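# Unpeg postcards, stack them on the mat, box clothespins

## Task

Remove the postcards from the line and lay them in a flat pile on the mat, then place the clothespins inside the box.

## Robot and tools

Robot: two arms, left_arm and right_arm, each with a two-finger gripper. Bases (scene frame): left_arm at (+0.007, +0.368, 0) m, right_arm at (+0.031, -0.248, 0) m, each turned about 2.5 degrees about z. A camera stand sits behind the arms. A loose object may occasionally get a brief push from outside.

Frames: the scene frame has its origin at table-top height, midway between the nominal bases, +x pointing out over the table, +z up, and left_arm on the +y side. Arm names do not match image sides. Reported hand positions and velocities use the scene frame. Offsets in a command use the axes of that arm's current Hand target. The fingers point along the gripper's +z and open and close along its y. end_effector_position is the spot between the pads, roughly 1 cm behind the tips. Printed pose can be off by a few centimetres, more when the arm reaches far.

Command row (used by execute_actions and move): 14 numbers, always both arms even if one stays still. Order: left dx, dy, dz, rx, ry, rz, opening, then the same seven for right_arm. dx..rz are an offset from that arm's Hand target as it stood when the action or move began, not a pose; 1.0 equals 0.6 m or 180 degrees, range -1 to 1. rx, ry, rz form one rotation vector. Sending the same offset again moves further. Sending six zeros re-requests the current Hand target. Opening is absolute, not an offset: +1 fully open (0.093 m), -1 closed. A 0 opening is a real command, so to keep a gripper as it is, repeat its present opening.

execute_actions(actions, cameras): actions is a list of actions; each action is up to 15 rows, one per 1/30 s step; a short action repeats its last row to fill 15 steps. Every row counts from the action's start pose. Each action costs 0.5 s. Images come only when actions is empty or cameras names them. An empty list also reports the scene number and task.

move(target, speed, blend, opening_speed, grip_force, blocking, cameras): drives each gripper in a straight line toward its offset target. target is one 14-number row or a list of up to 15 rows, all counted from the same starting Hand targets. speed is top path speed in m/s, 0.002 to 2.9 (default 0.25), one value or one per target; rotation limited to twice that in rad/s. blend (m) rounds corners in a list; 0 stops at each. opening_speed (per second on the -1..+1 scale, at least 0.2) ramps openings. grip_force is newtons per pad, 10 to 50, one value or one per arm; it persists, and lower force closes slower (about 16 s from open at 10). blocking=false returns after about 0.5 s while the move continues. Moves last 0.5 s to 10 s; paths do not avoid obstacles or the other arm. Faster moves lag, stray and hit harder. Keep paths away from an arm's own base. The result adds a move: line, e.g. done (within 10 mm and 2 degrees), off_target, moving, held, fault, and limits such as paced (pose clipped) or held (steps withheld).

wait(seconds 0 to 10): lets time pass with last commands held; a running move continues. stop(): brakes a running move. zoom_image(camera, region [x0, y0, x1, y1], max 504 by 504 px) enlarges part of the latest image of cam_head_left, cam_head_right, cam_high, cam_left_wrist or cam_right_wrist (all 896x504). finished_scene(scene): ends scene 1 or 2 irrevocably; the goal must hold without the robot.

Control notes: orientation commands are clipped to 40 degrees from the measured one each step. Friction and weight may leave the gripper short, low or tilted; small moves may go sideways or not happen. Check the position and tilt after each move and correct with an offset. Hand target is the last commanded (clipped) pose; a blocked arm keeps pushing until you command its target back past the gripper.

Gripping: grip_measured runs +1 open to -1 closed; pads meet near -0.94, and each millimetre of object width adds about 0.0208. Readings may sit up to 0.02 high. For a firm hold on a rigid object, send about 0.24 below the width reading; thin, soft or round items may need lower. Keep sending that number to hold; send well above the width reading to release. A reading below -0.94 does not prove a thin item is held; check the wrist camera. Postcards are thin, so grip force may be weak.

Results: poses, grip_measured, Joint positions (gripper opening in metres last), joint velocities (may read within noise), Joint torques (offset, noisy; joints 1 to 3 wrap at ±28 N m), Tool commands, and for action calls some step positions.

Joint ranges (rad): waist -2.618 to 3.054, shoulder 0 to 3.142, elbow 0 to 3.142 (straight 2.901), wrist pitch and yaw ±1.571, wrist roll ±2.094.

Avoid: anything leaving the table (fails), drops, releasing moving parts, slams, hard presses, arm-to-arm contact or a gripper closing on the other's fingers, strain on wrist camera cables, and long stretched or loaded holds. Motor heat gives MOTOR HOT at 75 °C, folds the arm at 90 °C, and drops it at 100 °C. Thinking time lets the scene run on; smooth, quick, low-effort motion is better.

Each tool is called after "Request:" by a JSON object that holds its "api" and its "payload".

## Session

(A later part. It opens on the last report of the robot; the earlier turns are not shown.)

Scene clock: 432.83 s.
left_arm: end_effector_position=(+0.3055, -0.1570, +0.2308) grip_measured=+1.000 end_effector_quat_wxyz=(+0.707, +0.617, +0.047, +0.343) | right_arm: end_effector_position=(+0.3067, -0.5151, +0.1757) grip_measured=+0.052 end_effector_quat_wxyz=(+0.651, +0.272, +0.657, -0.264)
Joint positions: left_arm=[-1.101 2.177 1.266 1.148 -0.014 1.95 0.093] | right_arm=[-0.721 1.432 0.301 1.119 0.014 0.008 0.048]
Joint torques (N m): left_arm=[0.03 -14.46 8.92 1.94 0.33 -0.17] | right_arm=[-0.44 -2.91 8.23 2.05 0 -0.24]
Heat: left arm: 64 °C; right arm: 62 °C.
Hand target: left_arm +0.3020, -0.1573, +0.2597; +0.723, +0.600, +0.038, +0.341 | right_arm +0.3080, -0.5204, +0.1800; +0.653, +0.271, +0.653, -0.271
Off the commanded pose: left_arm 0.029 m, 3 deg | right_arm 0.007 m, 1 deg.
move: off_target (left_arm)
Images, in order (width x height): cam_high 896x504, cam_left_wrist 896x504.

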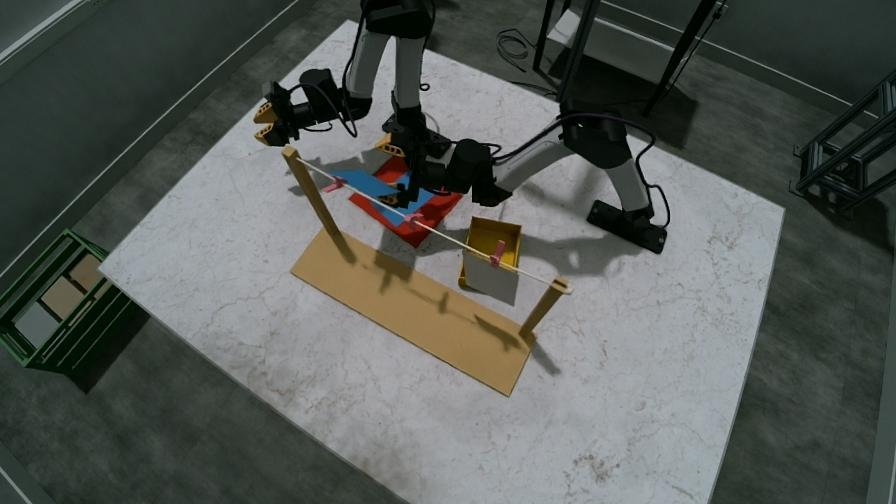

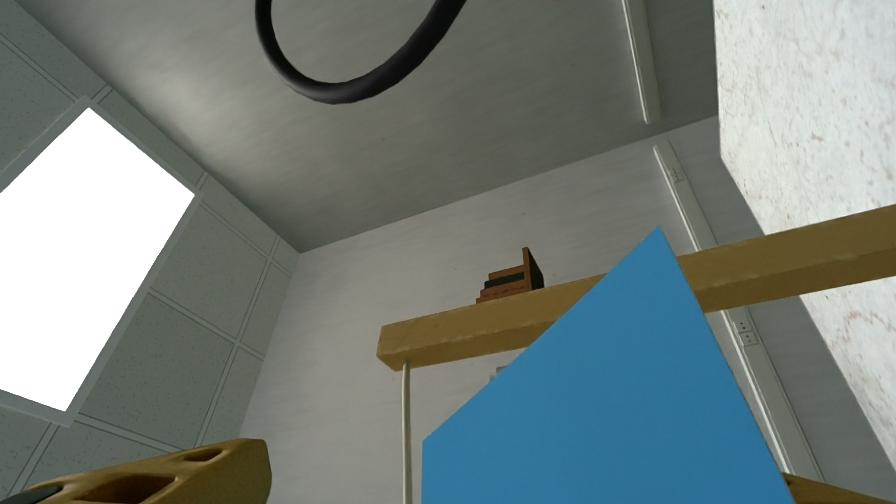

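Request:
{"api": "move", "payload": {"target": [0,0,0,0,0,0,-0.6,0,0,0,0,0,0,0.05], "opening_speed": 0.8, "cameras": ["cam_high","cam_left_wrist"]}}

Request:
{"api": "zoom_image", "payload": {"camera": "cam_high", "region": [270, 120, 480, 270]}}

Scene clock: 436.73 s.
left_arm: end_effector_position=(+0.3054, -0.1571, +0.2306) grip_measured=-0.597 end_effector_quat_wxyz=(+0.707, +0.617, +0.046, +0.343) | right_arm: end_effector_position=(+0.3067, -0.5151, +0.1757) grip_measured=+0.052 end_effector_quat_wxyz=(+0.651, +0.272, +0.657, -0.264)
Joint positions: left_arm=[-1.101 2.177 1.266 1.148 -0.013 1.95 0.017] | right_arm=[-0.721 1.432 0.301 1.119 0.014 0.008 0.048]
Joint torques (N m): left_arm=[0.05 -14.42 8.95 1.96 0.34 -0.17] | right_arm=[-0.46 -2.93 8.2 2.06 0.01 -0.24]
Heat: left arm: 66 °C; right arm: 62 °C.
Hand target: left_arm +0.3020, -0.1573, +0.2597; +0.723, +0.600, +0.038, +0.341 | right_arm +0.3080, -0.5204, +0.1800; +0.653, +0.271, +0.653, -0.271
Off the commanded pose: left_arm 0.029 m, 3 deg | right_arm 0.007 m, 1 deg.
move: off_target (left_arm)
Images, in order (width x height): cam_high 896x504, cam_left_wrist 896x504.

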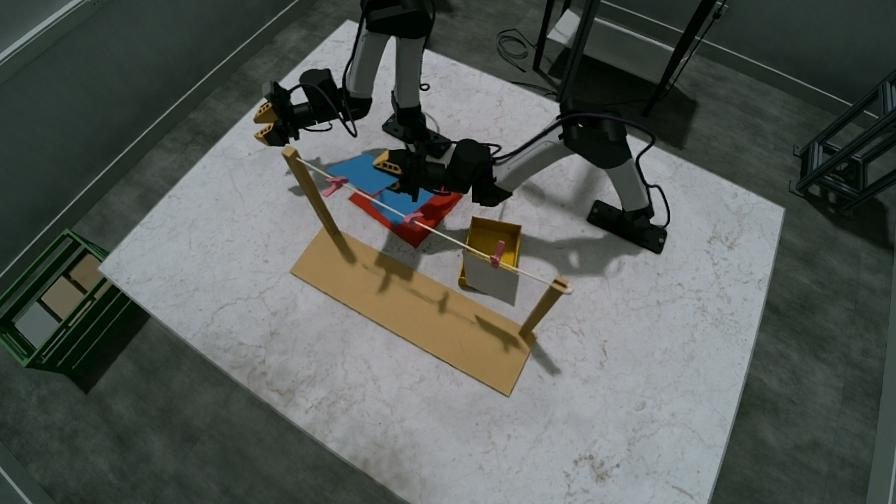

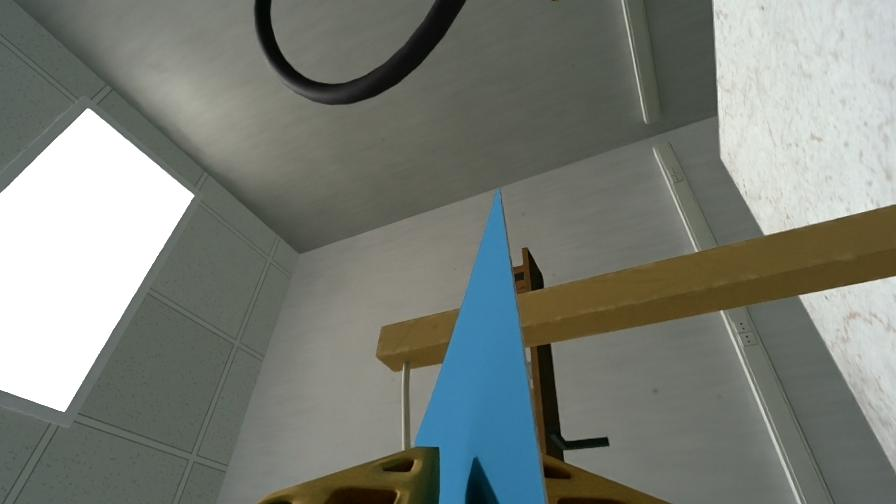

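Scaled by 2.400 from the camera's 896x504 image, which has a finer 1280x720 frame.

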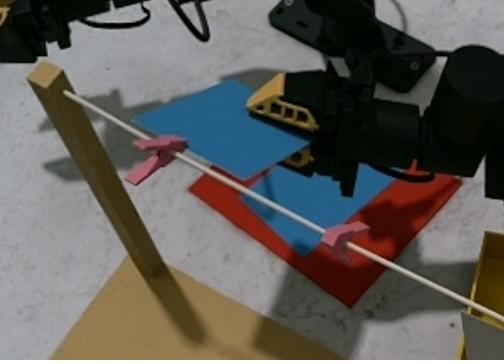

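Request:
{"api": "move", "payload": {"target": [0,0,0,0,0,0,-1,0,0,0,0,0,0,0.05], "opening_speed": 0.6}}

Scene clock: 438.57 s.
left_arm: end_effector_position=(+0.3054, -0.1571, +0.2306) grip_measured=-0.971 end_effector_quat_wxyz=(+0.707, +0.617, +0.046, +0.343) | right_arm: end_effector_position=(+0.3067, -0.5151, +0.1757) grip_measured=+0.052 end_effector_quat_wxyz=(+0.651, +0.272, +0.657, -0.264)
Joint positions: left_arm=[-1.101 2.177 1.266 1.148 -0.013 1.95 0] | right_arm=[-0.721 1.432 0.301 1.119 0.014 0.008 0.048]
Joint torques (N m): left_arm=[0.01 -14.45 8.98 1.96 0.33 -0.17] | right_arm=[-0.46 -2.92 8.24 2.06 0 -0.25]
Heat: left arm: 67 °C; right arm: 62 °C.
Hand target: left_arm +0.3020, -0.1573, +0.2597; +0.723, +0.600, +0.038, +0.341 | right_arm +0.3080, -0.5204, +0.1800; +0.653, +0.271, +0.653, -0.271
Off the commanded pose: left_arm 0.029 m, 3 deg | right_arm 0.007 m, 1 deg.
move: off_target (left_arm)

Request:
{"api": "move", "payload": {"target": [-0.0947,0.0187,-0.0595,0,0,0,-1,0,0,0,0,0,0,0.05], "speed": 0.06, "cameras": ["cam_high","cam_left_wrist"]}}

Request:
{"api": "zoom_image", "payload": {"camera": "cam_high", "region": [270, 120, 480, 270]}}

Scene clock: 442.97 s.
left_arm: end_effector_position=(+0.2394, -0.1644, +0.2139) grip_measured=-0.971 end_effector_quat_wxyz=(+0.709, +0.621, +0.036, +0.332) | right_arm: end_effector_position=(+0.3067, -0.5151, +0.1757) grip_measured=+0.052 end_effector_quat_wxyz=(+0.651, +0.272, +0.657, -0.264)
Joint positions: left_arm=[-1.236 2.148 1.138 1.239 -0.114 1.977 0] | right_arm=[-0.721 1.432 0.301 1.119 0.014 0.008 0.048]
Joint torques (N m): left_arm=[-0.23 -14.13 6.09 2.35 -0.02 -0.09] | right_arm=[-0.46 -2.89 8.2 2.06 0.01 -0.24]
Heat: left arm: 69 °C; right arm: 62 °C.
Hand target: left_arm +0.2370, -0.1572, +0.2397; +0.723, +0.600, +0.038, +0.341 | right_arm +0.3080, -0.5204, +0.1800; +0.653, +0.271, +0.653, -0.271
Off the commanded pose: left_arm 0.027 m, 3 deg | right_arm 0.007 m, 1 deg.
move: off_target (left_arm)
Images, in order (width x height): cam_high 896x504, cam_left_wrist 896x504.

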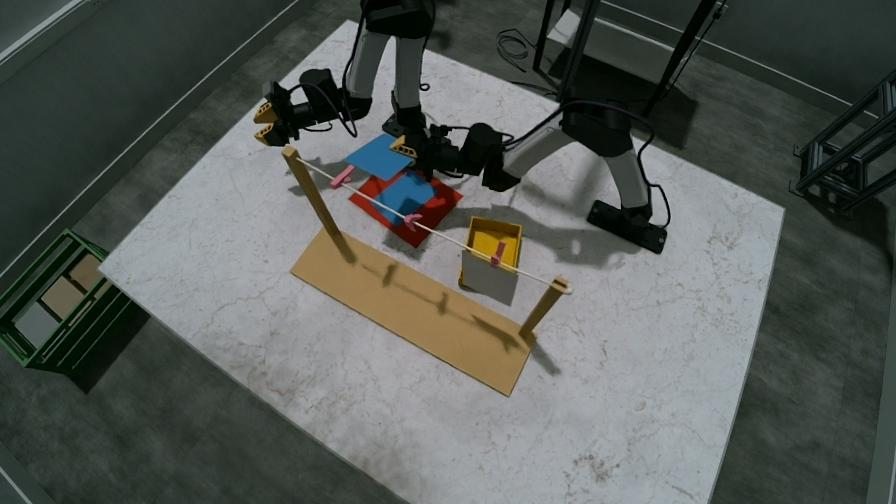

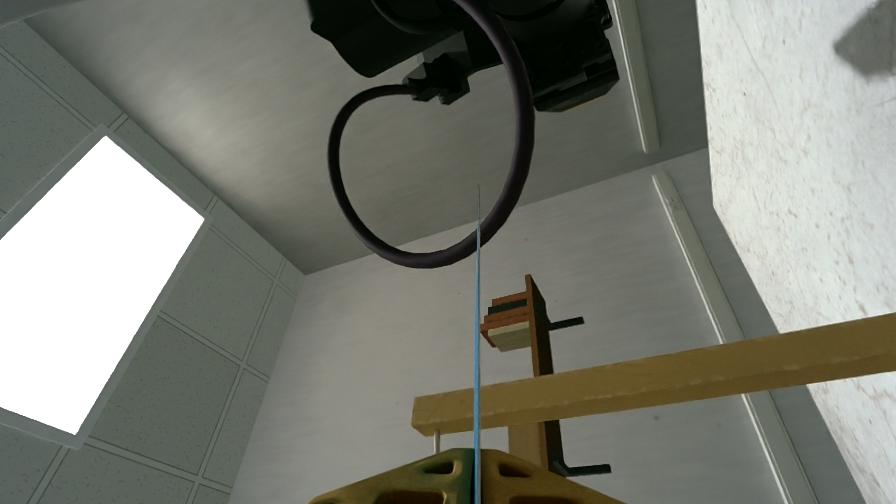

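Scaled by 2.400 from the camera's 896x504 image, which has a finer 1280x720 frame.

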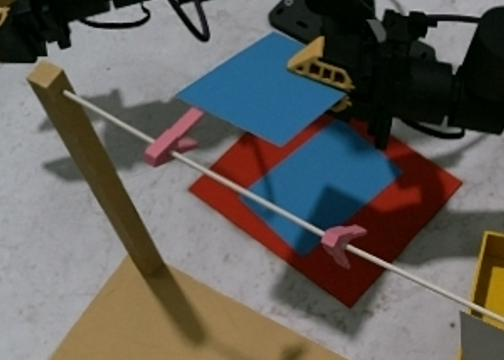

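Request:
{"api": "zoom_image", "payload": {"camera": "cam_high", "region": [320, 140, 400, 200]}}

Request:
{"api": "wait", "payload": {"seconds": 0.3, "cameras": ["cam_head_right","cam_head_left"]}}

Request:
{"api": "zoom_image", "payload": {"camera": "cam_head_right", "region": [420, 180, 640, 320]}}

Scaled by 6.300 from the camera's 896x504 image, which has a finer 1280x720 frame.

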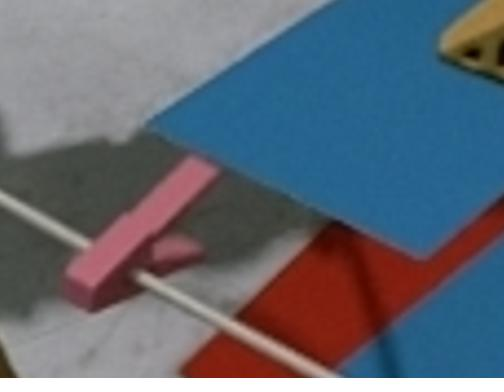

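Scene clock: 445.57 s.
left_arm: end_effector_position=(+0.2395, -0.1643, +0.2140) grip_measured=-0.971 end_effector_quat_wxyz=(+0.709, +0.621, +0.036, +0.332) | right_arm: end_effector_position=(+0.3067, -0.5151, +0.1757) grip_measured=+0.052 end_effector_quat_wxyz=(+0.651, +0.272, +0.657, -0.264)
Joint positions: left_arm=[-1.236 2.148 1.138 1.239 -0.114 1.978 0] | right_arm=[-0.721 1.432 0.301 1.119 0.014 0.008 0.048]
Joint torques (N m): left_arm=[-0.25 -14.15 6.11 2.29 0.03 -0.07] | right_arm=[-0.42 -2.95 8.23 2.05 0.01 -0.25]
Heat: left arm: 70 °C; right arm: 62 °C.
Hand target: left_arm +0.2370, -0.1572, +0.2397; +0.723, +0.600, +0.038, +0.341 | right_arm +0.3080, -0.5204, +0.1800; +0.653, +0.271, +0.653, -0.271
Tool commands: left_gripper/opening=-1.0 right_gripper/opening=+0.05
Off the commanded pose: left_arm 0.027 m, 3 deg | right_arm 0.007 m, 1 deg.
wait: 0.30 s; at rest from the start
Images, in order (width x height): cam_head_left 896x504, cam_head_right 896x504.

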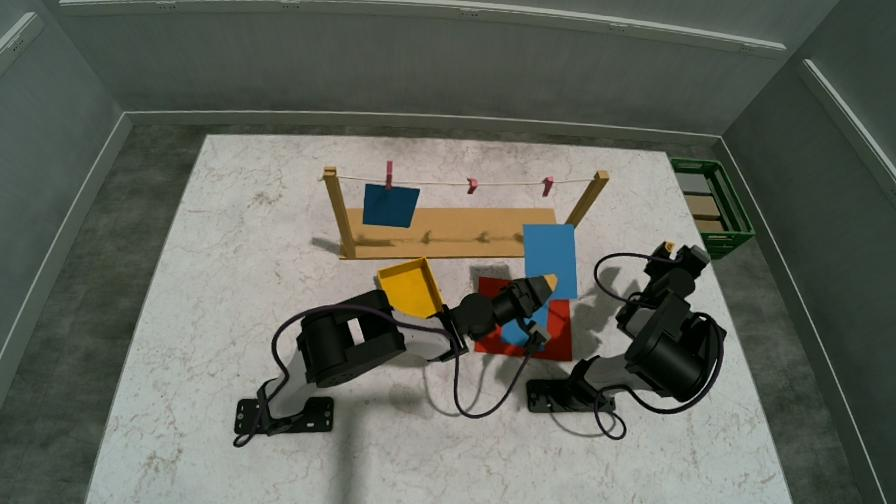

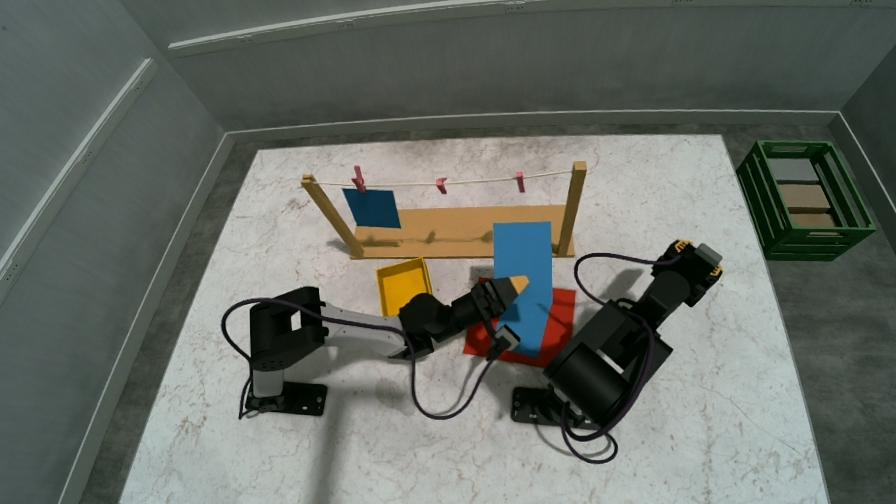

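Scaled by 2.291 from the camera's 896x504 image, which has a finer 1280x720 frame.

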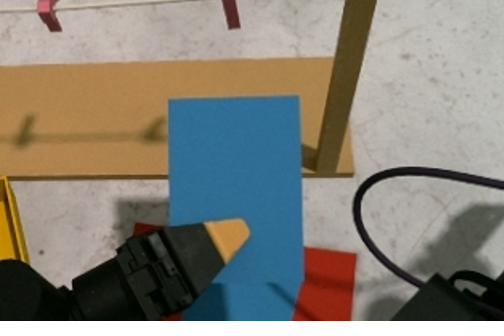

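Request:
{"api": "move", "payload": {"target": [-0.0885,-0.0767,-0.061,0.2025,-0.0726,-0.1136,-1,0,0,0,0,0,0,0.05], "speed": 0.2, "cameras": ["cam_head_left"]}}

Scene clock: 459.47 s.
left_arm: end_effector_position=(+0.2041, -0.1522, +0.1404) grip_measured=-0.971 end_effector_quat_wxyz=(+0.524, +0.826, +0.167, +0.124) | right_arm: end_effector_position=(+0.3067, -0.5151, +0.1757) grip_measured=+0.052 end_effector_quat_wxyz=(+0.651, +0.272, +0.657, -0.264)
Joint positions: left_arm=[-1.278 1.933 1.207 0.289 -0.087 1.563 0] | right_arm=[-0.721 1.432 0.301 1.119 0.014 0.008 0.048]
Joint torques (N m): left_arm=[-0.32 -12.86 9.84 2.07 0.34 -0.28] | right_arm=[-0.44 -2.95 8.24 2.05 0.01 -0.25]
Heat: left arm: 72 °C; right arm: 62 °C.
Hand target: left_arm +0.1999, -0.1573, +0.1696; +0.548, +0.812, +0.165, +0.112 | right_arm +0.3080, -0.5204, +0.1800; +0.653, +0.271, +0.653, -0.271
Off the commanded pose: left_arm 0.030 m, 4 deg | right_arm 0.007 m, 1 deg.
move: off_target (left_arm)
Images, in order (width x height): cam_head_left 896x504.

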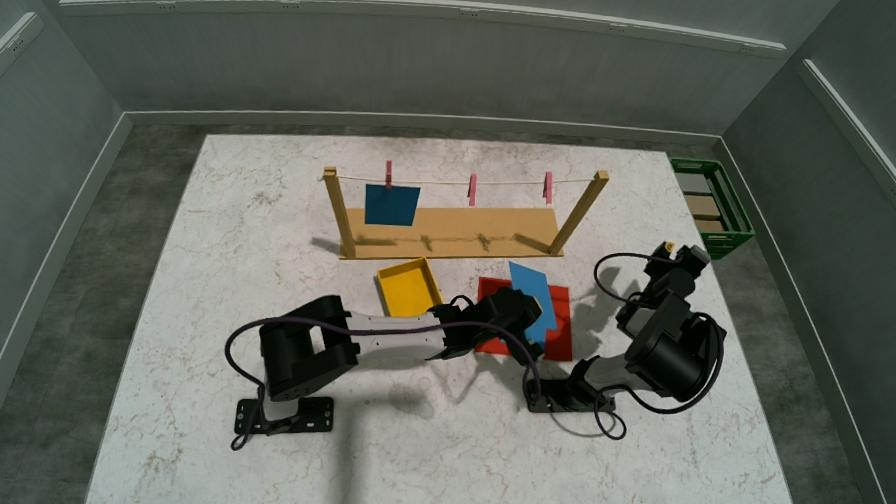

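Request:
{"api": "move", "payload": {"target": [[-0.0662,-0.1447,0.0425,0,0,0,-1,0,0,0,0,0,0,0.05],[-0.0662,-0.2358,0.0793,0,0,0,-1,0,0,0,0,0,0,0.05]], "speed": [0.12,0.05], "blend": [0.01,0], "cameras": ["cam_head_left","cam_left_wrist"]}}

Scene clock: 467.27 s.
left_arm: end_effector_position=(+0.1611, -0.1668, +0.0315) grip_measured=-0.971 end_effector_quat_wxyz=(+0.552, +0.811, +0.157, +0.115) | right_arm: end_effector_position=(+0.3067, -0.5151, +0.1757) grip_measured=+0.052 end_effector_quat_wxyz=(+0.651, +0.272, +0.657, -0.264)
Joint positions: left_arm=[-1.379 2.228 1.058 0.792 -0.152 1.526 0] | right_arm=[-0.721 1.432 0.301 1.119 0.014 0.008 0.048]
Joint torques (N m): left_arm=[-0.38 -8.49 5.44 2.38 0.02 -0.31] | right_arm=[-0.43 -2.93 8.25 2.06 0 -0.24]
Heat: left arm: 69 °C; right arm: 63 °C.
Hand target: left_arm +0.1599, -0.1647, +0.0206; +0.548, +0.812, +0.165, +0.112 | right_arm +0.3080, -0.5204, +0.1800; +0.653, +0.271, +0.653, -0.271
Off the commanded pose: left_arm 0.011 m, 1 deg | right_arm 0.007 m, 1 deg.
move: off_target (left_arm)
Images, in order (width x height): cam_head_left 896x504, cam_left_wrist 896x504.

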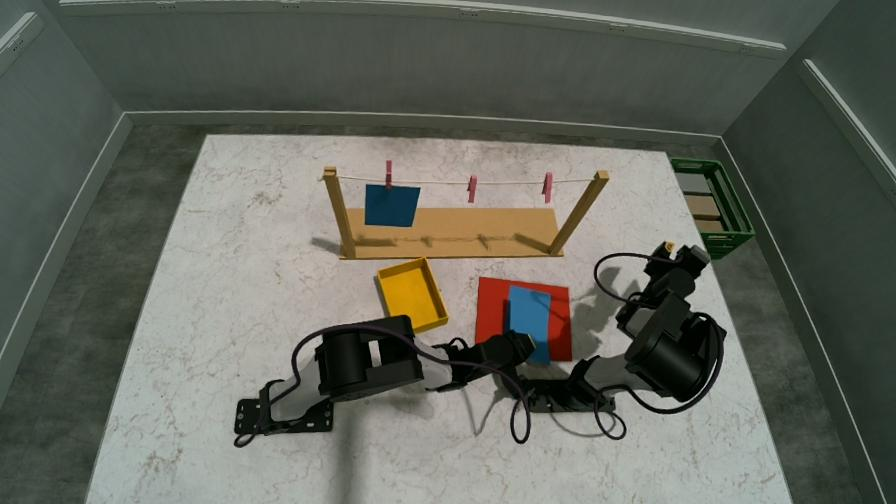

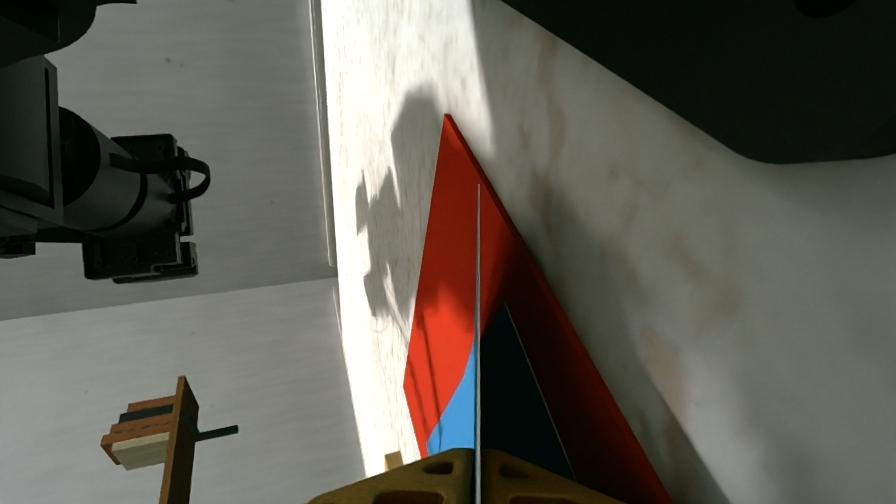

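Request:
{"api": "move", "payload": {"target": [0,0,0,0,0,0,-0.3,0,0,0,0,0,0,0.05], "opening_speed": 0.3, "cameras": ["cam_head_left","cam_left_wrist"]}}

Request:
{"api": "zoom_image", "payload": {"camera": "cam_head_left", "region": [430, 250, 590, 400]}}

Scene clock: 471.60 s.
left_arm: end_effector_position=(+0.1625, -0.1702, +0.0415) grip_measured=-0.302 end_effector_quat_wxyz=(+0.569, +0.798, +0.158, +0.118) | right_arm: end_effector_position=(+0.3067, -0.5151, +0.1757) grip_measured=+0.052 end_effector_quat_wxyz=(+0.651, +0.272, +0.657, -0.264)
Joint positions: left_arm=[-1.379 2.228 1.058 0.836 -0.155 1.526 0.031] | right_arm=[-0.721 1.432 0.301 1.119 0.014 0.008 0.048]
Joint torques (N m): left_arm=[-0.36 -8.7 5.34 2 0.05 -0.31] | right_arm=[-0.39 -2.95 8.25 2.05 0.01 -0.25]
Heat: left arm: 68 °C; right arm: 63 °C.
Hand target: left_arm +0.1598, -0.1648, +0.0206; +0.548, +0.812, +0.165, +0.111 | right_arm +0.3080, -0.5204, +0.1800; +0.653, +0.271, +0.653, -0.271
Off the commanded pose: left_arm 0.022 m, 3 deg | right_arm 0.007 m, 1 deg.
move: off_target (left_arm)
Images, in order (width x height): cam_head_left 896x504, cam_left_wrist 896x504.

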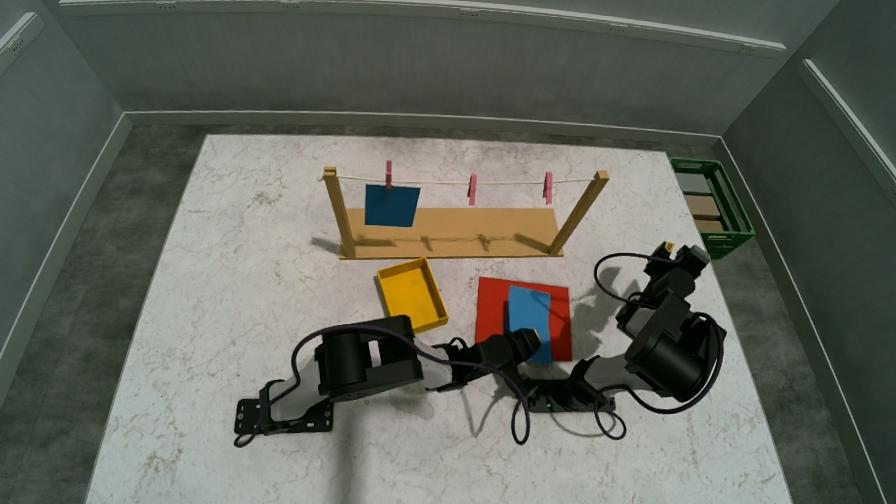

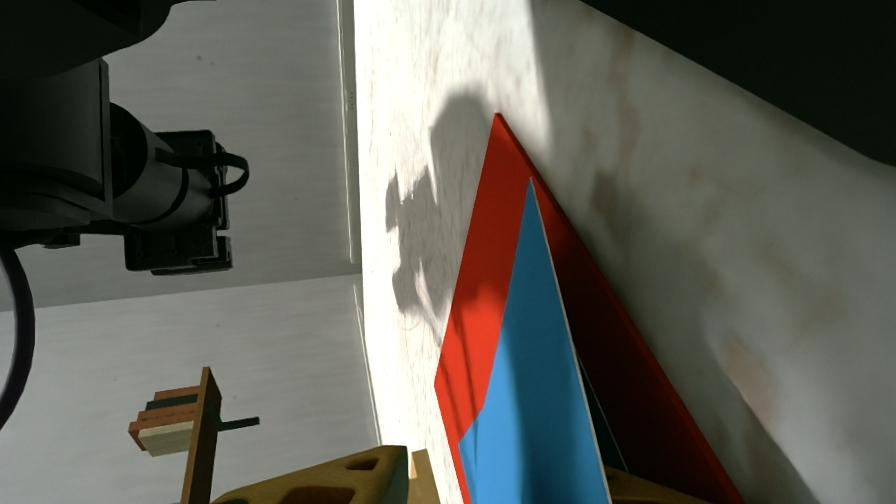

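Scaled by 3.150 from the camera's 896x504 image, which has a finer 1280x720 frame.

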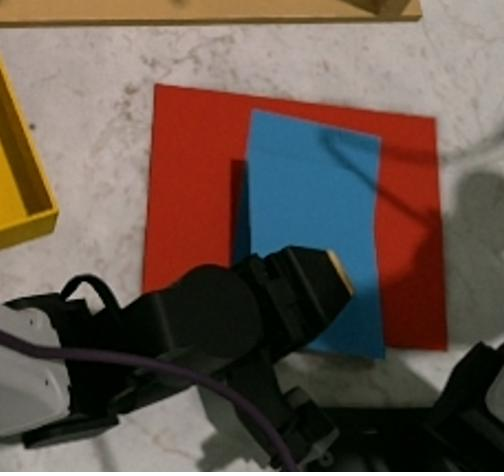

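Request:
{"api": "move", "payload": {"target": [[0,0,-0.1,0,0,0,-0.3,0,0,0,0,0,0,0.05],[0,0.1,-0.13,0,0,0,-0.3,0,0,0,0,0,0,0.05]], "speed": [0.08,0.15], "blend": [0.01,0], "cameras": ["cam_head_left","cam_left_wrist"]}}

Request:
{"api": "zoom_image", "payload": {"camera": "cam_head_left", "region": [430, 250, 590, 400]}}

Scene clock: 477.37 s.
left_arm: end_effector_position=(+0.1401, -0.1151, +0.0899) grip_measured=-0.302 end_effector_quat_wxyz=(+0.535, +0.822, +0.157, +0.115) | right_arm: end_effector_position=(+0.3067, -0.5151, +0.1757) grip_measured=+0.052 end_effector_quat_wxyz=(+0.651, +0.272, +0.657, -0.264)
Joint positions: left_arm=[-1.403 1.884 0.865 0.599 -0.173 1.517 0.031] | right_arm=[-0.721 1.432 0.301 1.119 0.014 0.008 0.048]
Joint torques (N m): left_arm=[-0.27 -10.33 8.05 2.1 0.01 -0.31] | right_arm=[-0.44 -2.92 8.24 2.06 0.01 -0.24]
Heat: left arm: 67 °C; right arm: 63 °C.
Hand target: left_arm +0.1405, -0.1188, +0.1055; +0.548, +0.812, +0.165, +0.112 | right_arm +0.3080, -0.5204, +0.1800; +0.653, +0.271, +0.653, -0.271
Off the commanded pose: left_arm 0.016 m, 2 deg | right_arm 0.007 m, 1 deg.
move: off_target (left_arm)
Images, in order (width x height): cam_head_left 896x504, cam_left_wrist 896x504.

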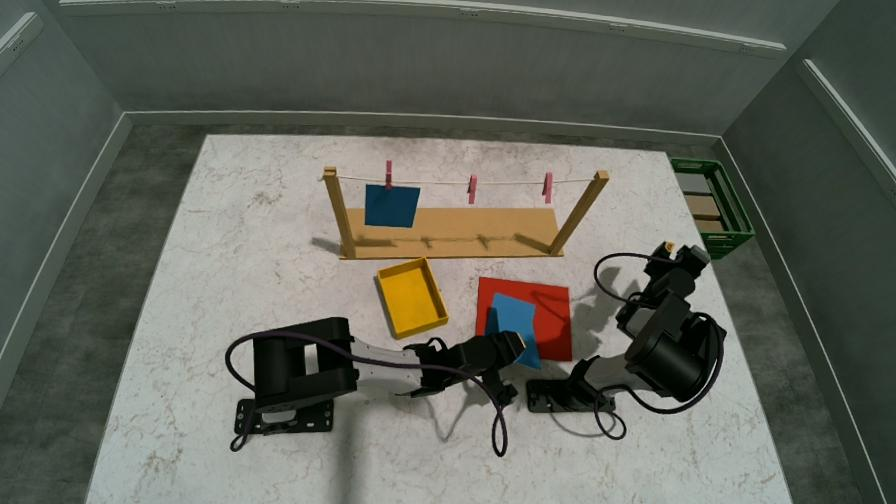

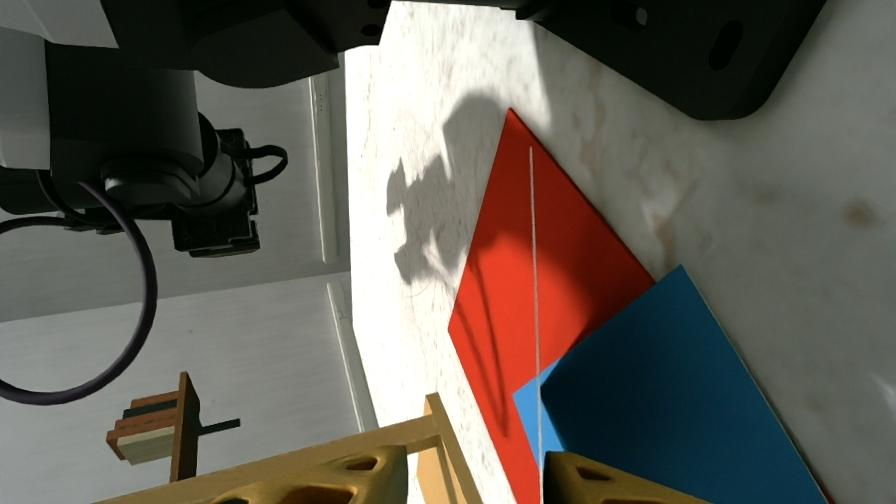

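Scaled by 3.150 from the camera's 896x504 image, which has a finer 1280x720 frame.

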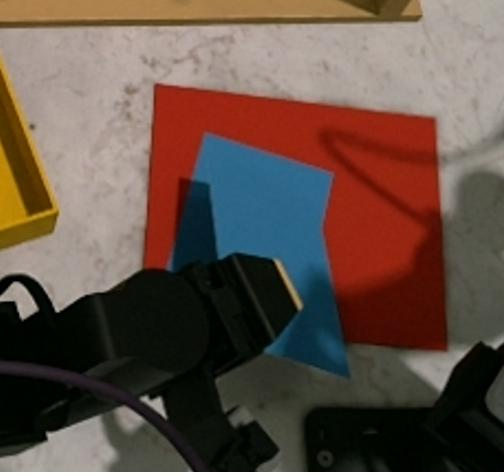

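Request:
{"api": "wait", "payload": {"seconds": 0.1, "cameras": ["cam_high","cam_head_right"]}}

Request:
{"api": "zoom_image", "payload": {"camera": "cam_high", "region": [320, 120, 500, 260]}}

Request:
{"api": "zoom_image", "payload": {"camera": "cam_head_right", "region": [430, 240, 610, 390]}}

Scene clock: 488.70 s.
left_arm: end_effector_position=(+0.1401, -0.1151, +0.0898) grip_measured=-0.302 end_effector_quat_wxyz=(+0.535, +0.822, +0.157, +0.115) | right_arm: end_effector_position=(+0.3067, -0.5151, +0.1757) grip_measured=+0.052 end_effector_quat_wxyz=(+0.651, +0.272, +0.657, -0.264)
Joint positions: left_arm=[-1.403 1.884 0.865 0.598 -0.173 1.517 0.031] | right_arm=[-0.721 1.432 0.301 1.119 0.014 0.008 0.048]
Joint torques (N m): left_arm=[-0.27 -10.36 8.02 2.09 0.01 -0.31] | right_arm=[-0.46 -2.91 8.27 2.06 0 -0.25]
Heat: left arm: 64 °C; right arm: 63 °C.
Hand target: left_arm +0.1405, -0.1188, +0.1055; +0.548, +0.812, +0.165, +0.112 | right_arm +0.3080, -0.5204, +0.1800; +0.653, +0.271, +0.653, -0.271
Tool commands: left_gripper/opening=-0.3 right_gripper/opening=+0.05
Off the commanded pose: left_arm 0.016 m, 2 deg | right_arm 0.007 m, 1 deg.
wait: 0.10 s; at rest from the start
Images, in order (width x height): cam_head_right 896x504, cam_high 896x504.

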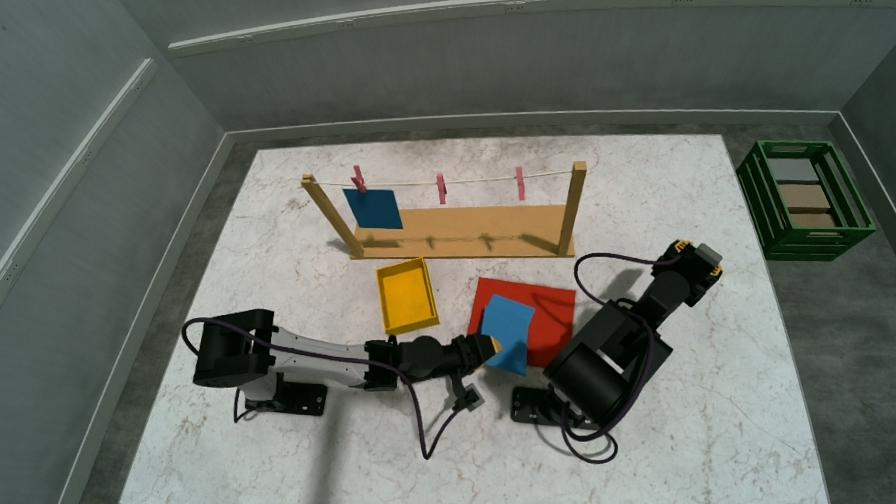

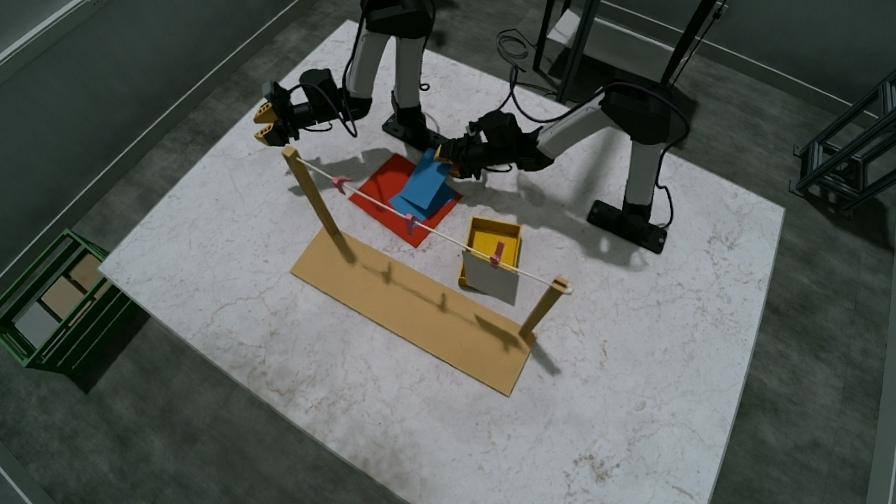

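Scaled by 2.800 from the camera's 896x504 image, which has a finer 1280x720 frame.

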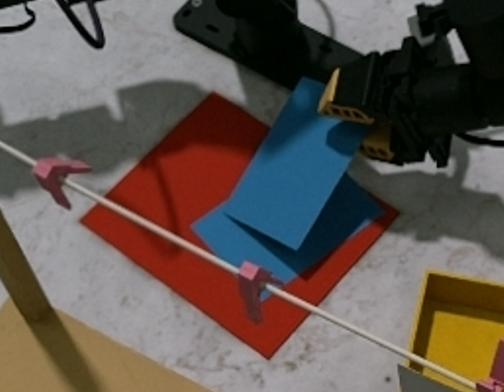

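Scaled by 2.800 from the camera's 896x504 image, which has a finer 1280x720 frame.

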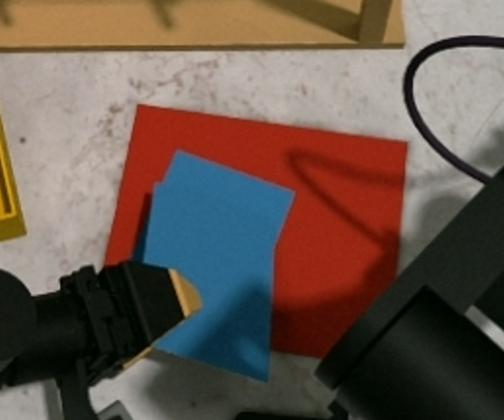

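Request:
{"api": "move", "payload": {"target": [0.0383,-0.0712,0.0463,0,0,0,-0.3,0,0,0,0,0,0,0.05], "speed": 0.06, "cameras": ["cam_high","cam_head_right"]}}

Request:
{"api": "zoom_image", "payload": {"camera": "cam_high", "region": [320, 120, 500, 260]}}

Request:
{"api": "zoom_image", "payload": {"camera": "cam_head_right", "region": [430, 240, 610, 390]}}

Scene clock: 496.97 s.
left_arm: end_effector_position=(+0.1673, -0.1183, +0.0607) grip_measured=-0.302 end_effector_quat_wxyz=(+0.546, +0.811, +0.172, +0.119) | right_arm: end_effector_position=(+0.3067, -0.5151, +0.1757) grip_measured=+0.052 end_effector_quat_wxyz=(+0.651, +0.272, +0.657, -0.264)
Joint positions: left_arm=[-1.342 2.017 0.865 0.763 -0.139 1.519 0.031] | right_arm=[-0.721 1.432 0.301 1.119 0.014 0.008 0.048]
Joint torques (N m): left_arm=[0.23 -7.57 5.61 2.4 0.34 -0.06] | right_arm=[-0.44 -2.92 8.25 2.06 0.01 -0.24]
Heat: left arm: 62 °C; right arm: 63 °C.
Hand target: left_arm +0.1653, -0.1189, +0.0555; +0.548, +0.812, +0.165, +0.111 | right_arm +0.3080, -0.5204, +0.1800; +0.653, +0.271, +0.653, -0.271
Off the commanded pose: left_arm 0.006 m, 1 deg | right_arm 0.007 m, 1 deg.
move: done
Images, in order (width x height): cam_head_right 896x504, cam_high 896x504.

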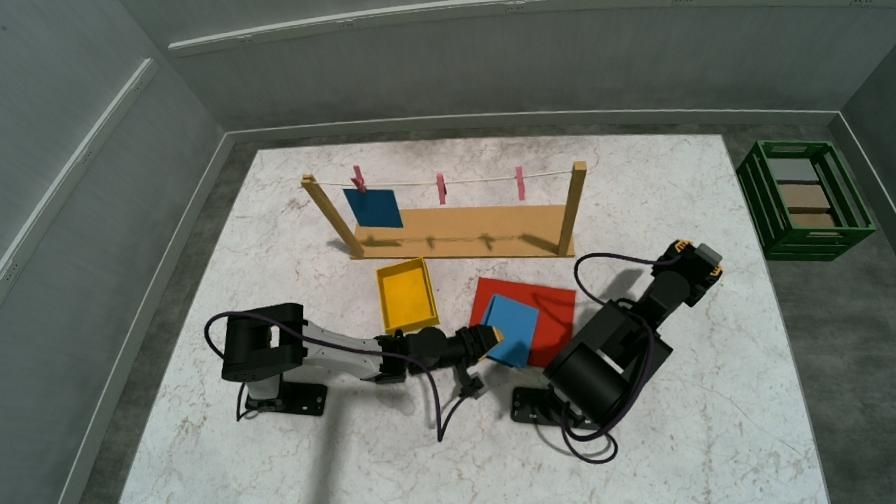

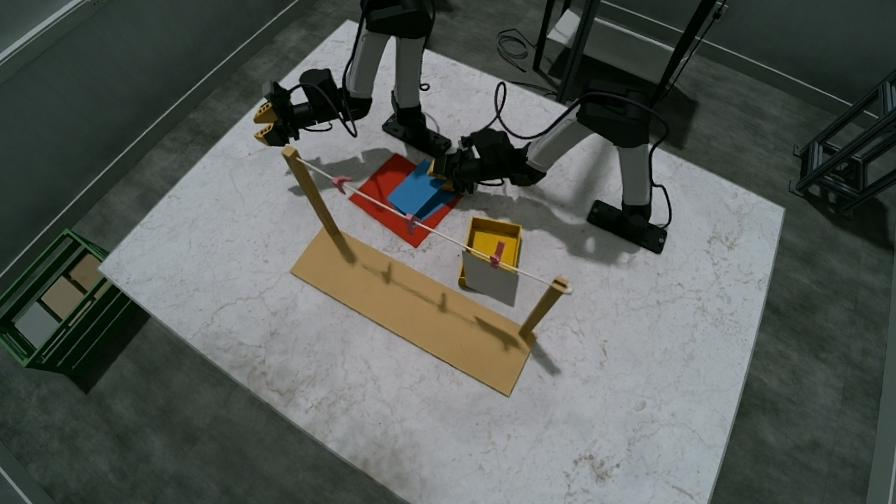

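Scaled by 2.800 from the camera's 896x504 image, which has a finer 1280x720 frame.

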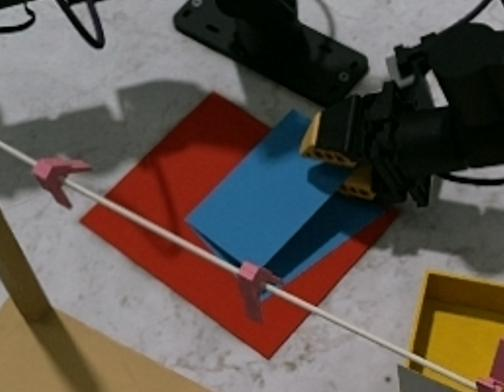

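Scaled by 2.800 from the camera's 896x504 image, which has a finer 1280x720 frame.

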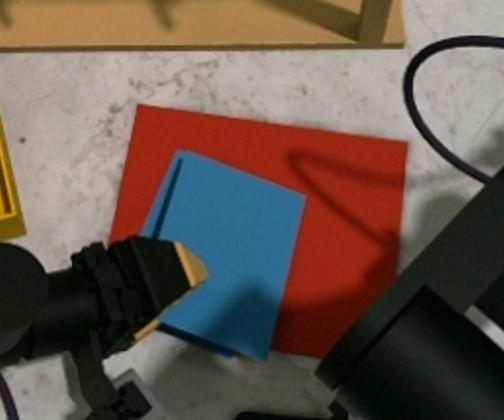

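Request:
{"api": "move", "payload": {"target": [0,-0.0438,0.0428,0,0,0,-0.3,0,0,0,0,0,0,0.05], "speed": 0.06, "cameras": ["cam_high","cam_head_right"]}}

Request:
{"api": "zoom_image", "payload": {"camera": "cam_high", "region": [320, 120, 500, 260]}}

Request:
{"api": "zoom_image", "payload": {"camera": "cam_head_right", "region": [430, 240, 610, 390]}}

Scene clock: 507.47 s.
left_arm: end_effector_position=(+0.1729, -0.1320, +0.0410) grip_measured=-0.302 end_effector_quat_wxyz=(+0.566, +0.797, +0.170, +0.122) | right_arm: end_effector_position=(+0.3067, -0.5151, +0.1757) grip_measured=+0.052 end_effector_quat_wxyz=(+0.651, +0.272, +0.657, -0.264)
Joint positions: left_arm=[-1.338 2.15 0.901 0.911 -0.138 1.524 0.031] | right_arm=[-0.721 1.432 0.301 1.119 0.014 0.008 0.048]
Joint torques (N m): left_arm=[0.31 -6.87 6.38 2 0.37 -0.1] | right_arm=[-0.47 -2.93 8.25 2.05 0.01 -0.24]
Heat: left arm: 58 °C; right arm: 63 °C.
Hand target: left_arm +0.1708, -0.1317, +0.0214; +0.548, +0.812, +0.165, +0.111 | right_arm +0.3080, -0.5204, +0.1800; +0.653, +0.271, +0.653, -0.271
Off the commanded pose: left_arm 0.020 m, 3 deg | right_arm 0.007 m, 1 deg.
move: off_target (left_arm)
Images, in order (width x height): cam_head_right 896x504, cam_high 896x504.

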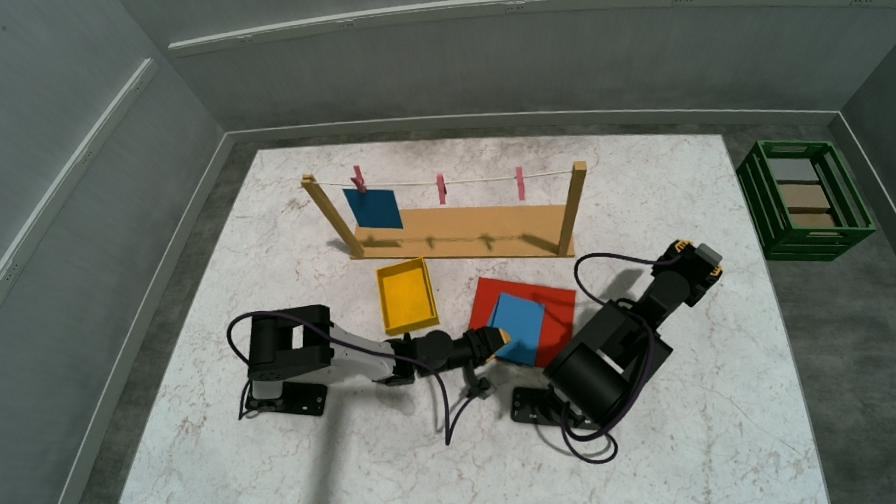

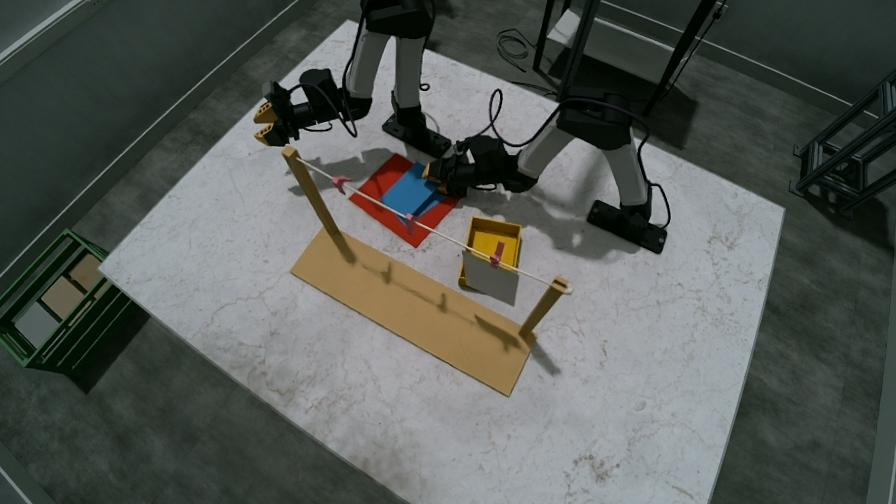

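Scaled by 2.800 from the camera's 896x504 image, which has a finer 1280x720 frame.

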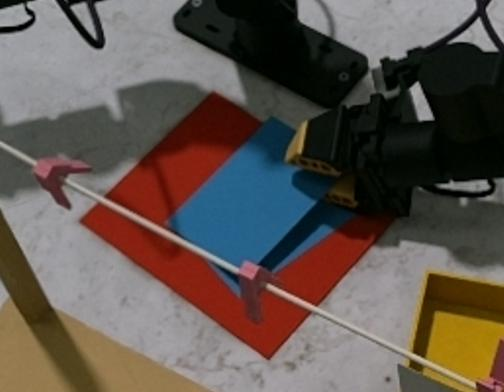

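Scaled by 2.800 from the camera's 896x504 image, which has a finer 1280x720 frame.

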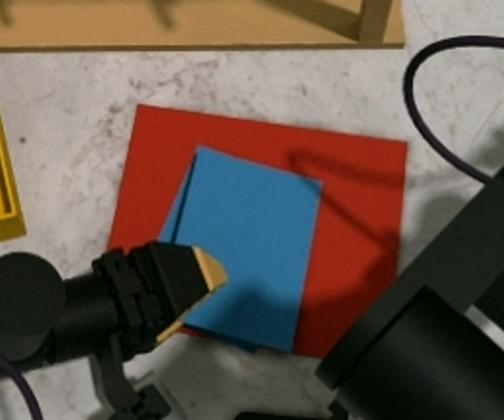

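Request:
{"api": "move", "payload": {"target": [0,0,-0.125,0,0,0,-0.3,0,0,0,0,0,0,0.05], "speed": 0.4, "cameras": ["cam_high","cam_head_right"]}}

Request:
{"api": "zoom_image", "payload": {"camera": "cam_high", "region": [320, 120, 500, 260]}}

Request:
{"api": "zoom_image", "payload": {"camera": "cam_head_right", "region": [430, 240, 610, 390]}}

Scene clock: 511.03 s.
left_arm: end_effector_position=(+0.1454, -0.0675, +0.0390) grip_measured=-0.302 end_effector_quat_wxyz=(+0.540, +0.818, +0.164, +0.115) | right_arm: end_effector_position=(+0.3067, -0.5151, +0.1757) grip_measured=+0.052 end_effector_quat_wxyz=(+0.651, +0.272, +0.657, -0.264)
Joint positions: left_arm=[-1.357 1.956 0.621 0.929 -0.138 1.524 0.031] | right_arm=[-0.721 1.432 0.301 1.119 0.014 0.008 0.048]
Joint torques (N m): left_arm=[-0.38 -10.26 4.78 2.12 0.09 -0.2] | right_arm=[-0.42 -2.93 8.25 2.06 0.01 -0.24]
Heat: left arm: 58 °C; right arm: 63 °C.
Hand target: left_arm +0.1436, -0.0677, +0.0495; +0.548, +0.812, +0.165, +0.111 | right_arm +0.3080, -0.5204, +0.1800; +0.653, +0.271, +0.653, -0.271
Off the commanded pose: left_arm 0.011 m, 1 deg | right_arm 0.007 m, 1 deg.
move: off_target (left_arm)
Images, in order (width x height): cam_head_right 896x504, cam_high 896x504.

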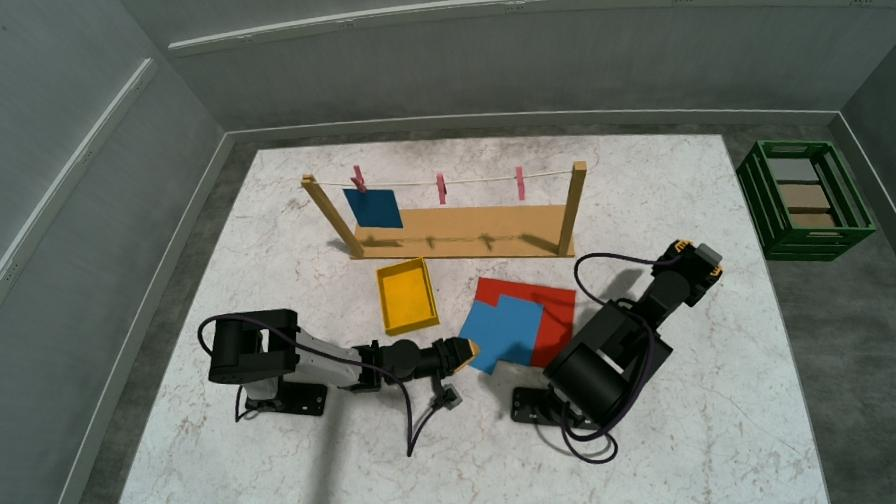

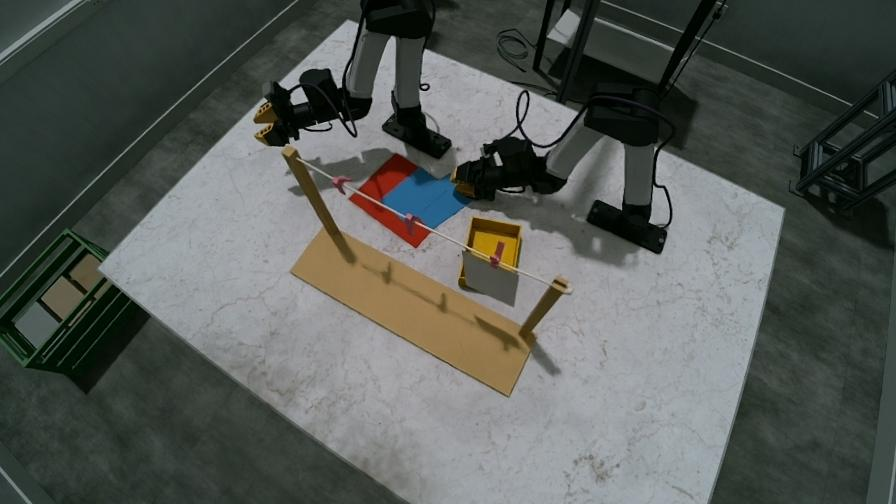

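Scaled by 2.800 from the camera's 896x504 image, which has a finer 1280x720 frame.

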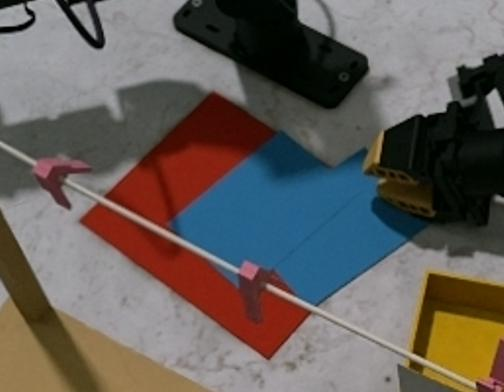

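Scaled by 2.800 from the camera's 896x504 image, which has a finer 1280x720 frame.

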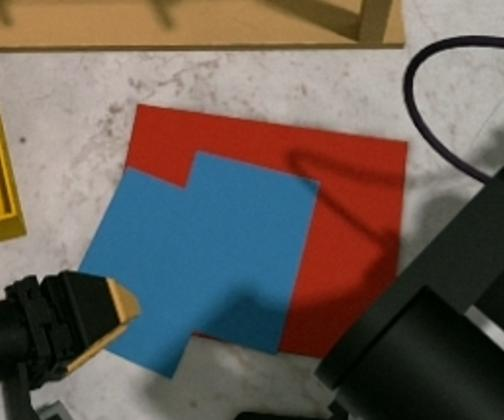

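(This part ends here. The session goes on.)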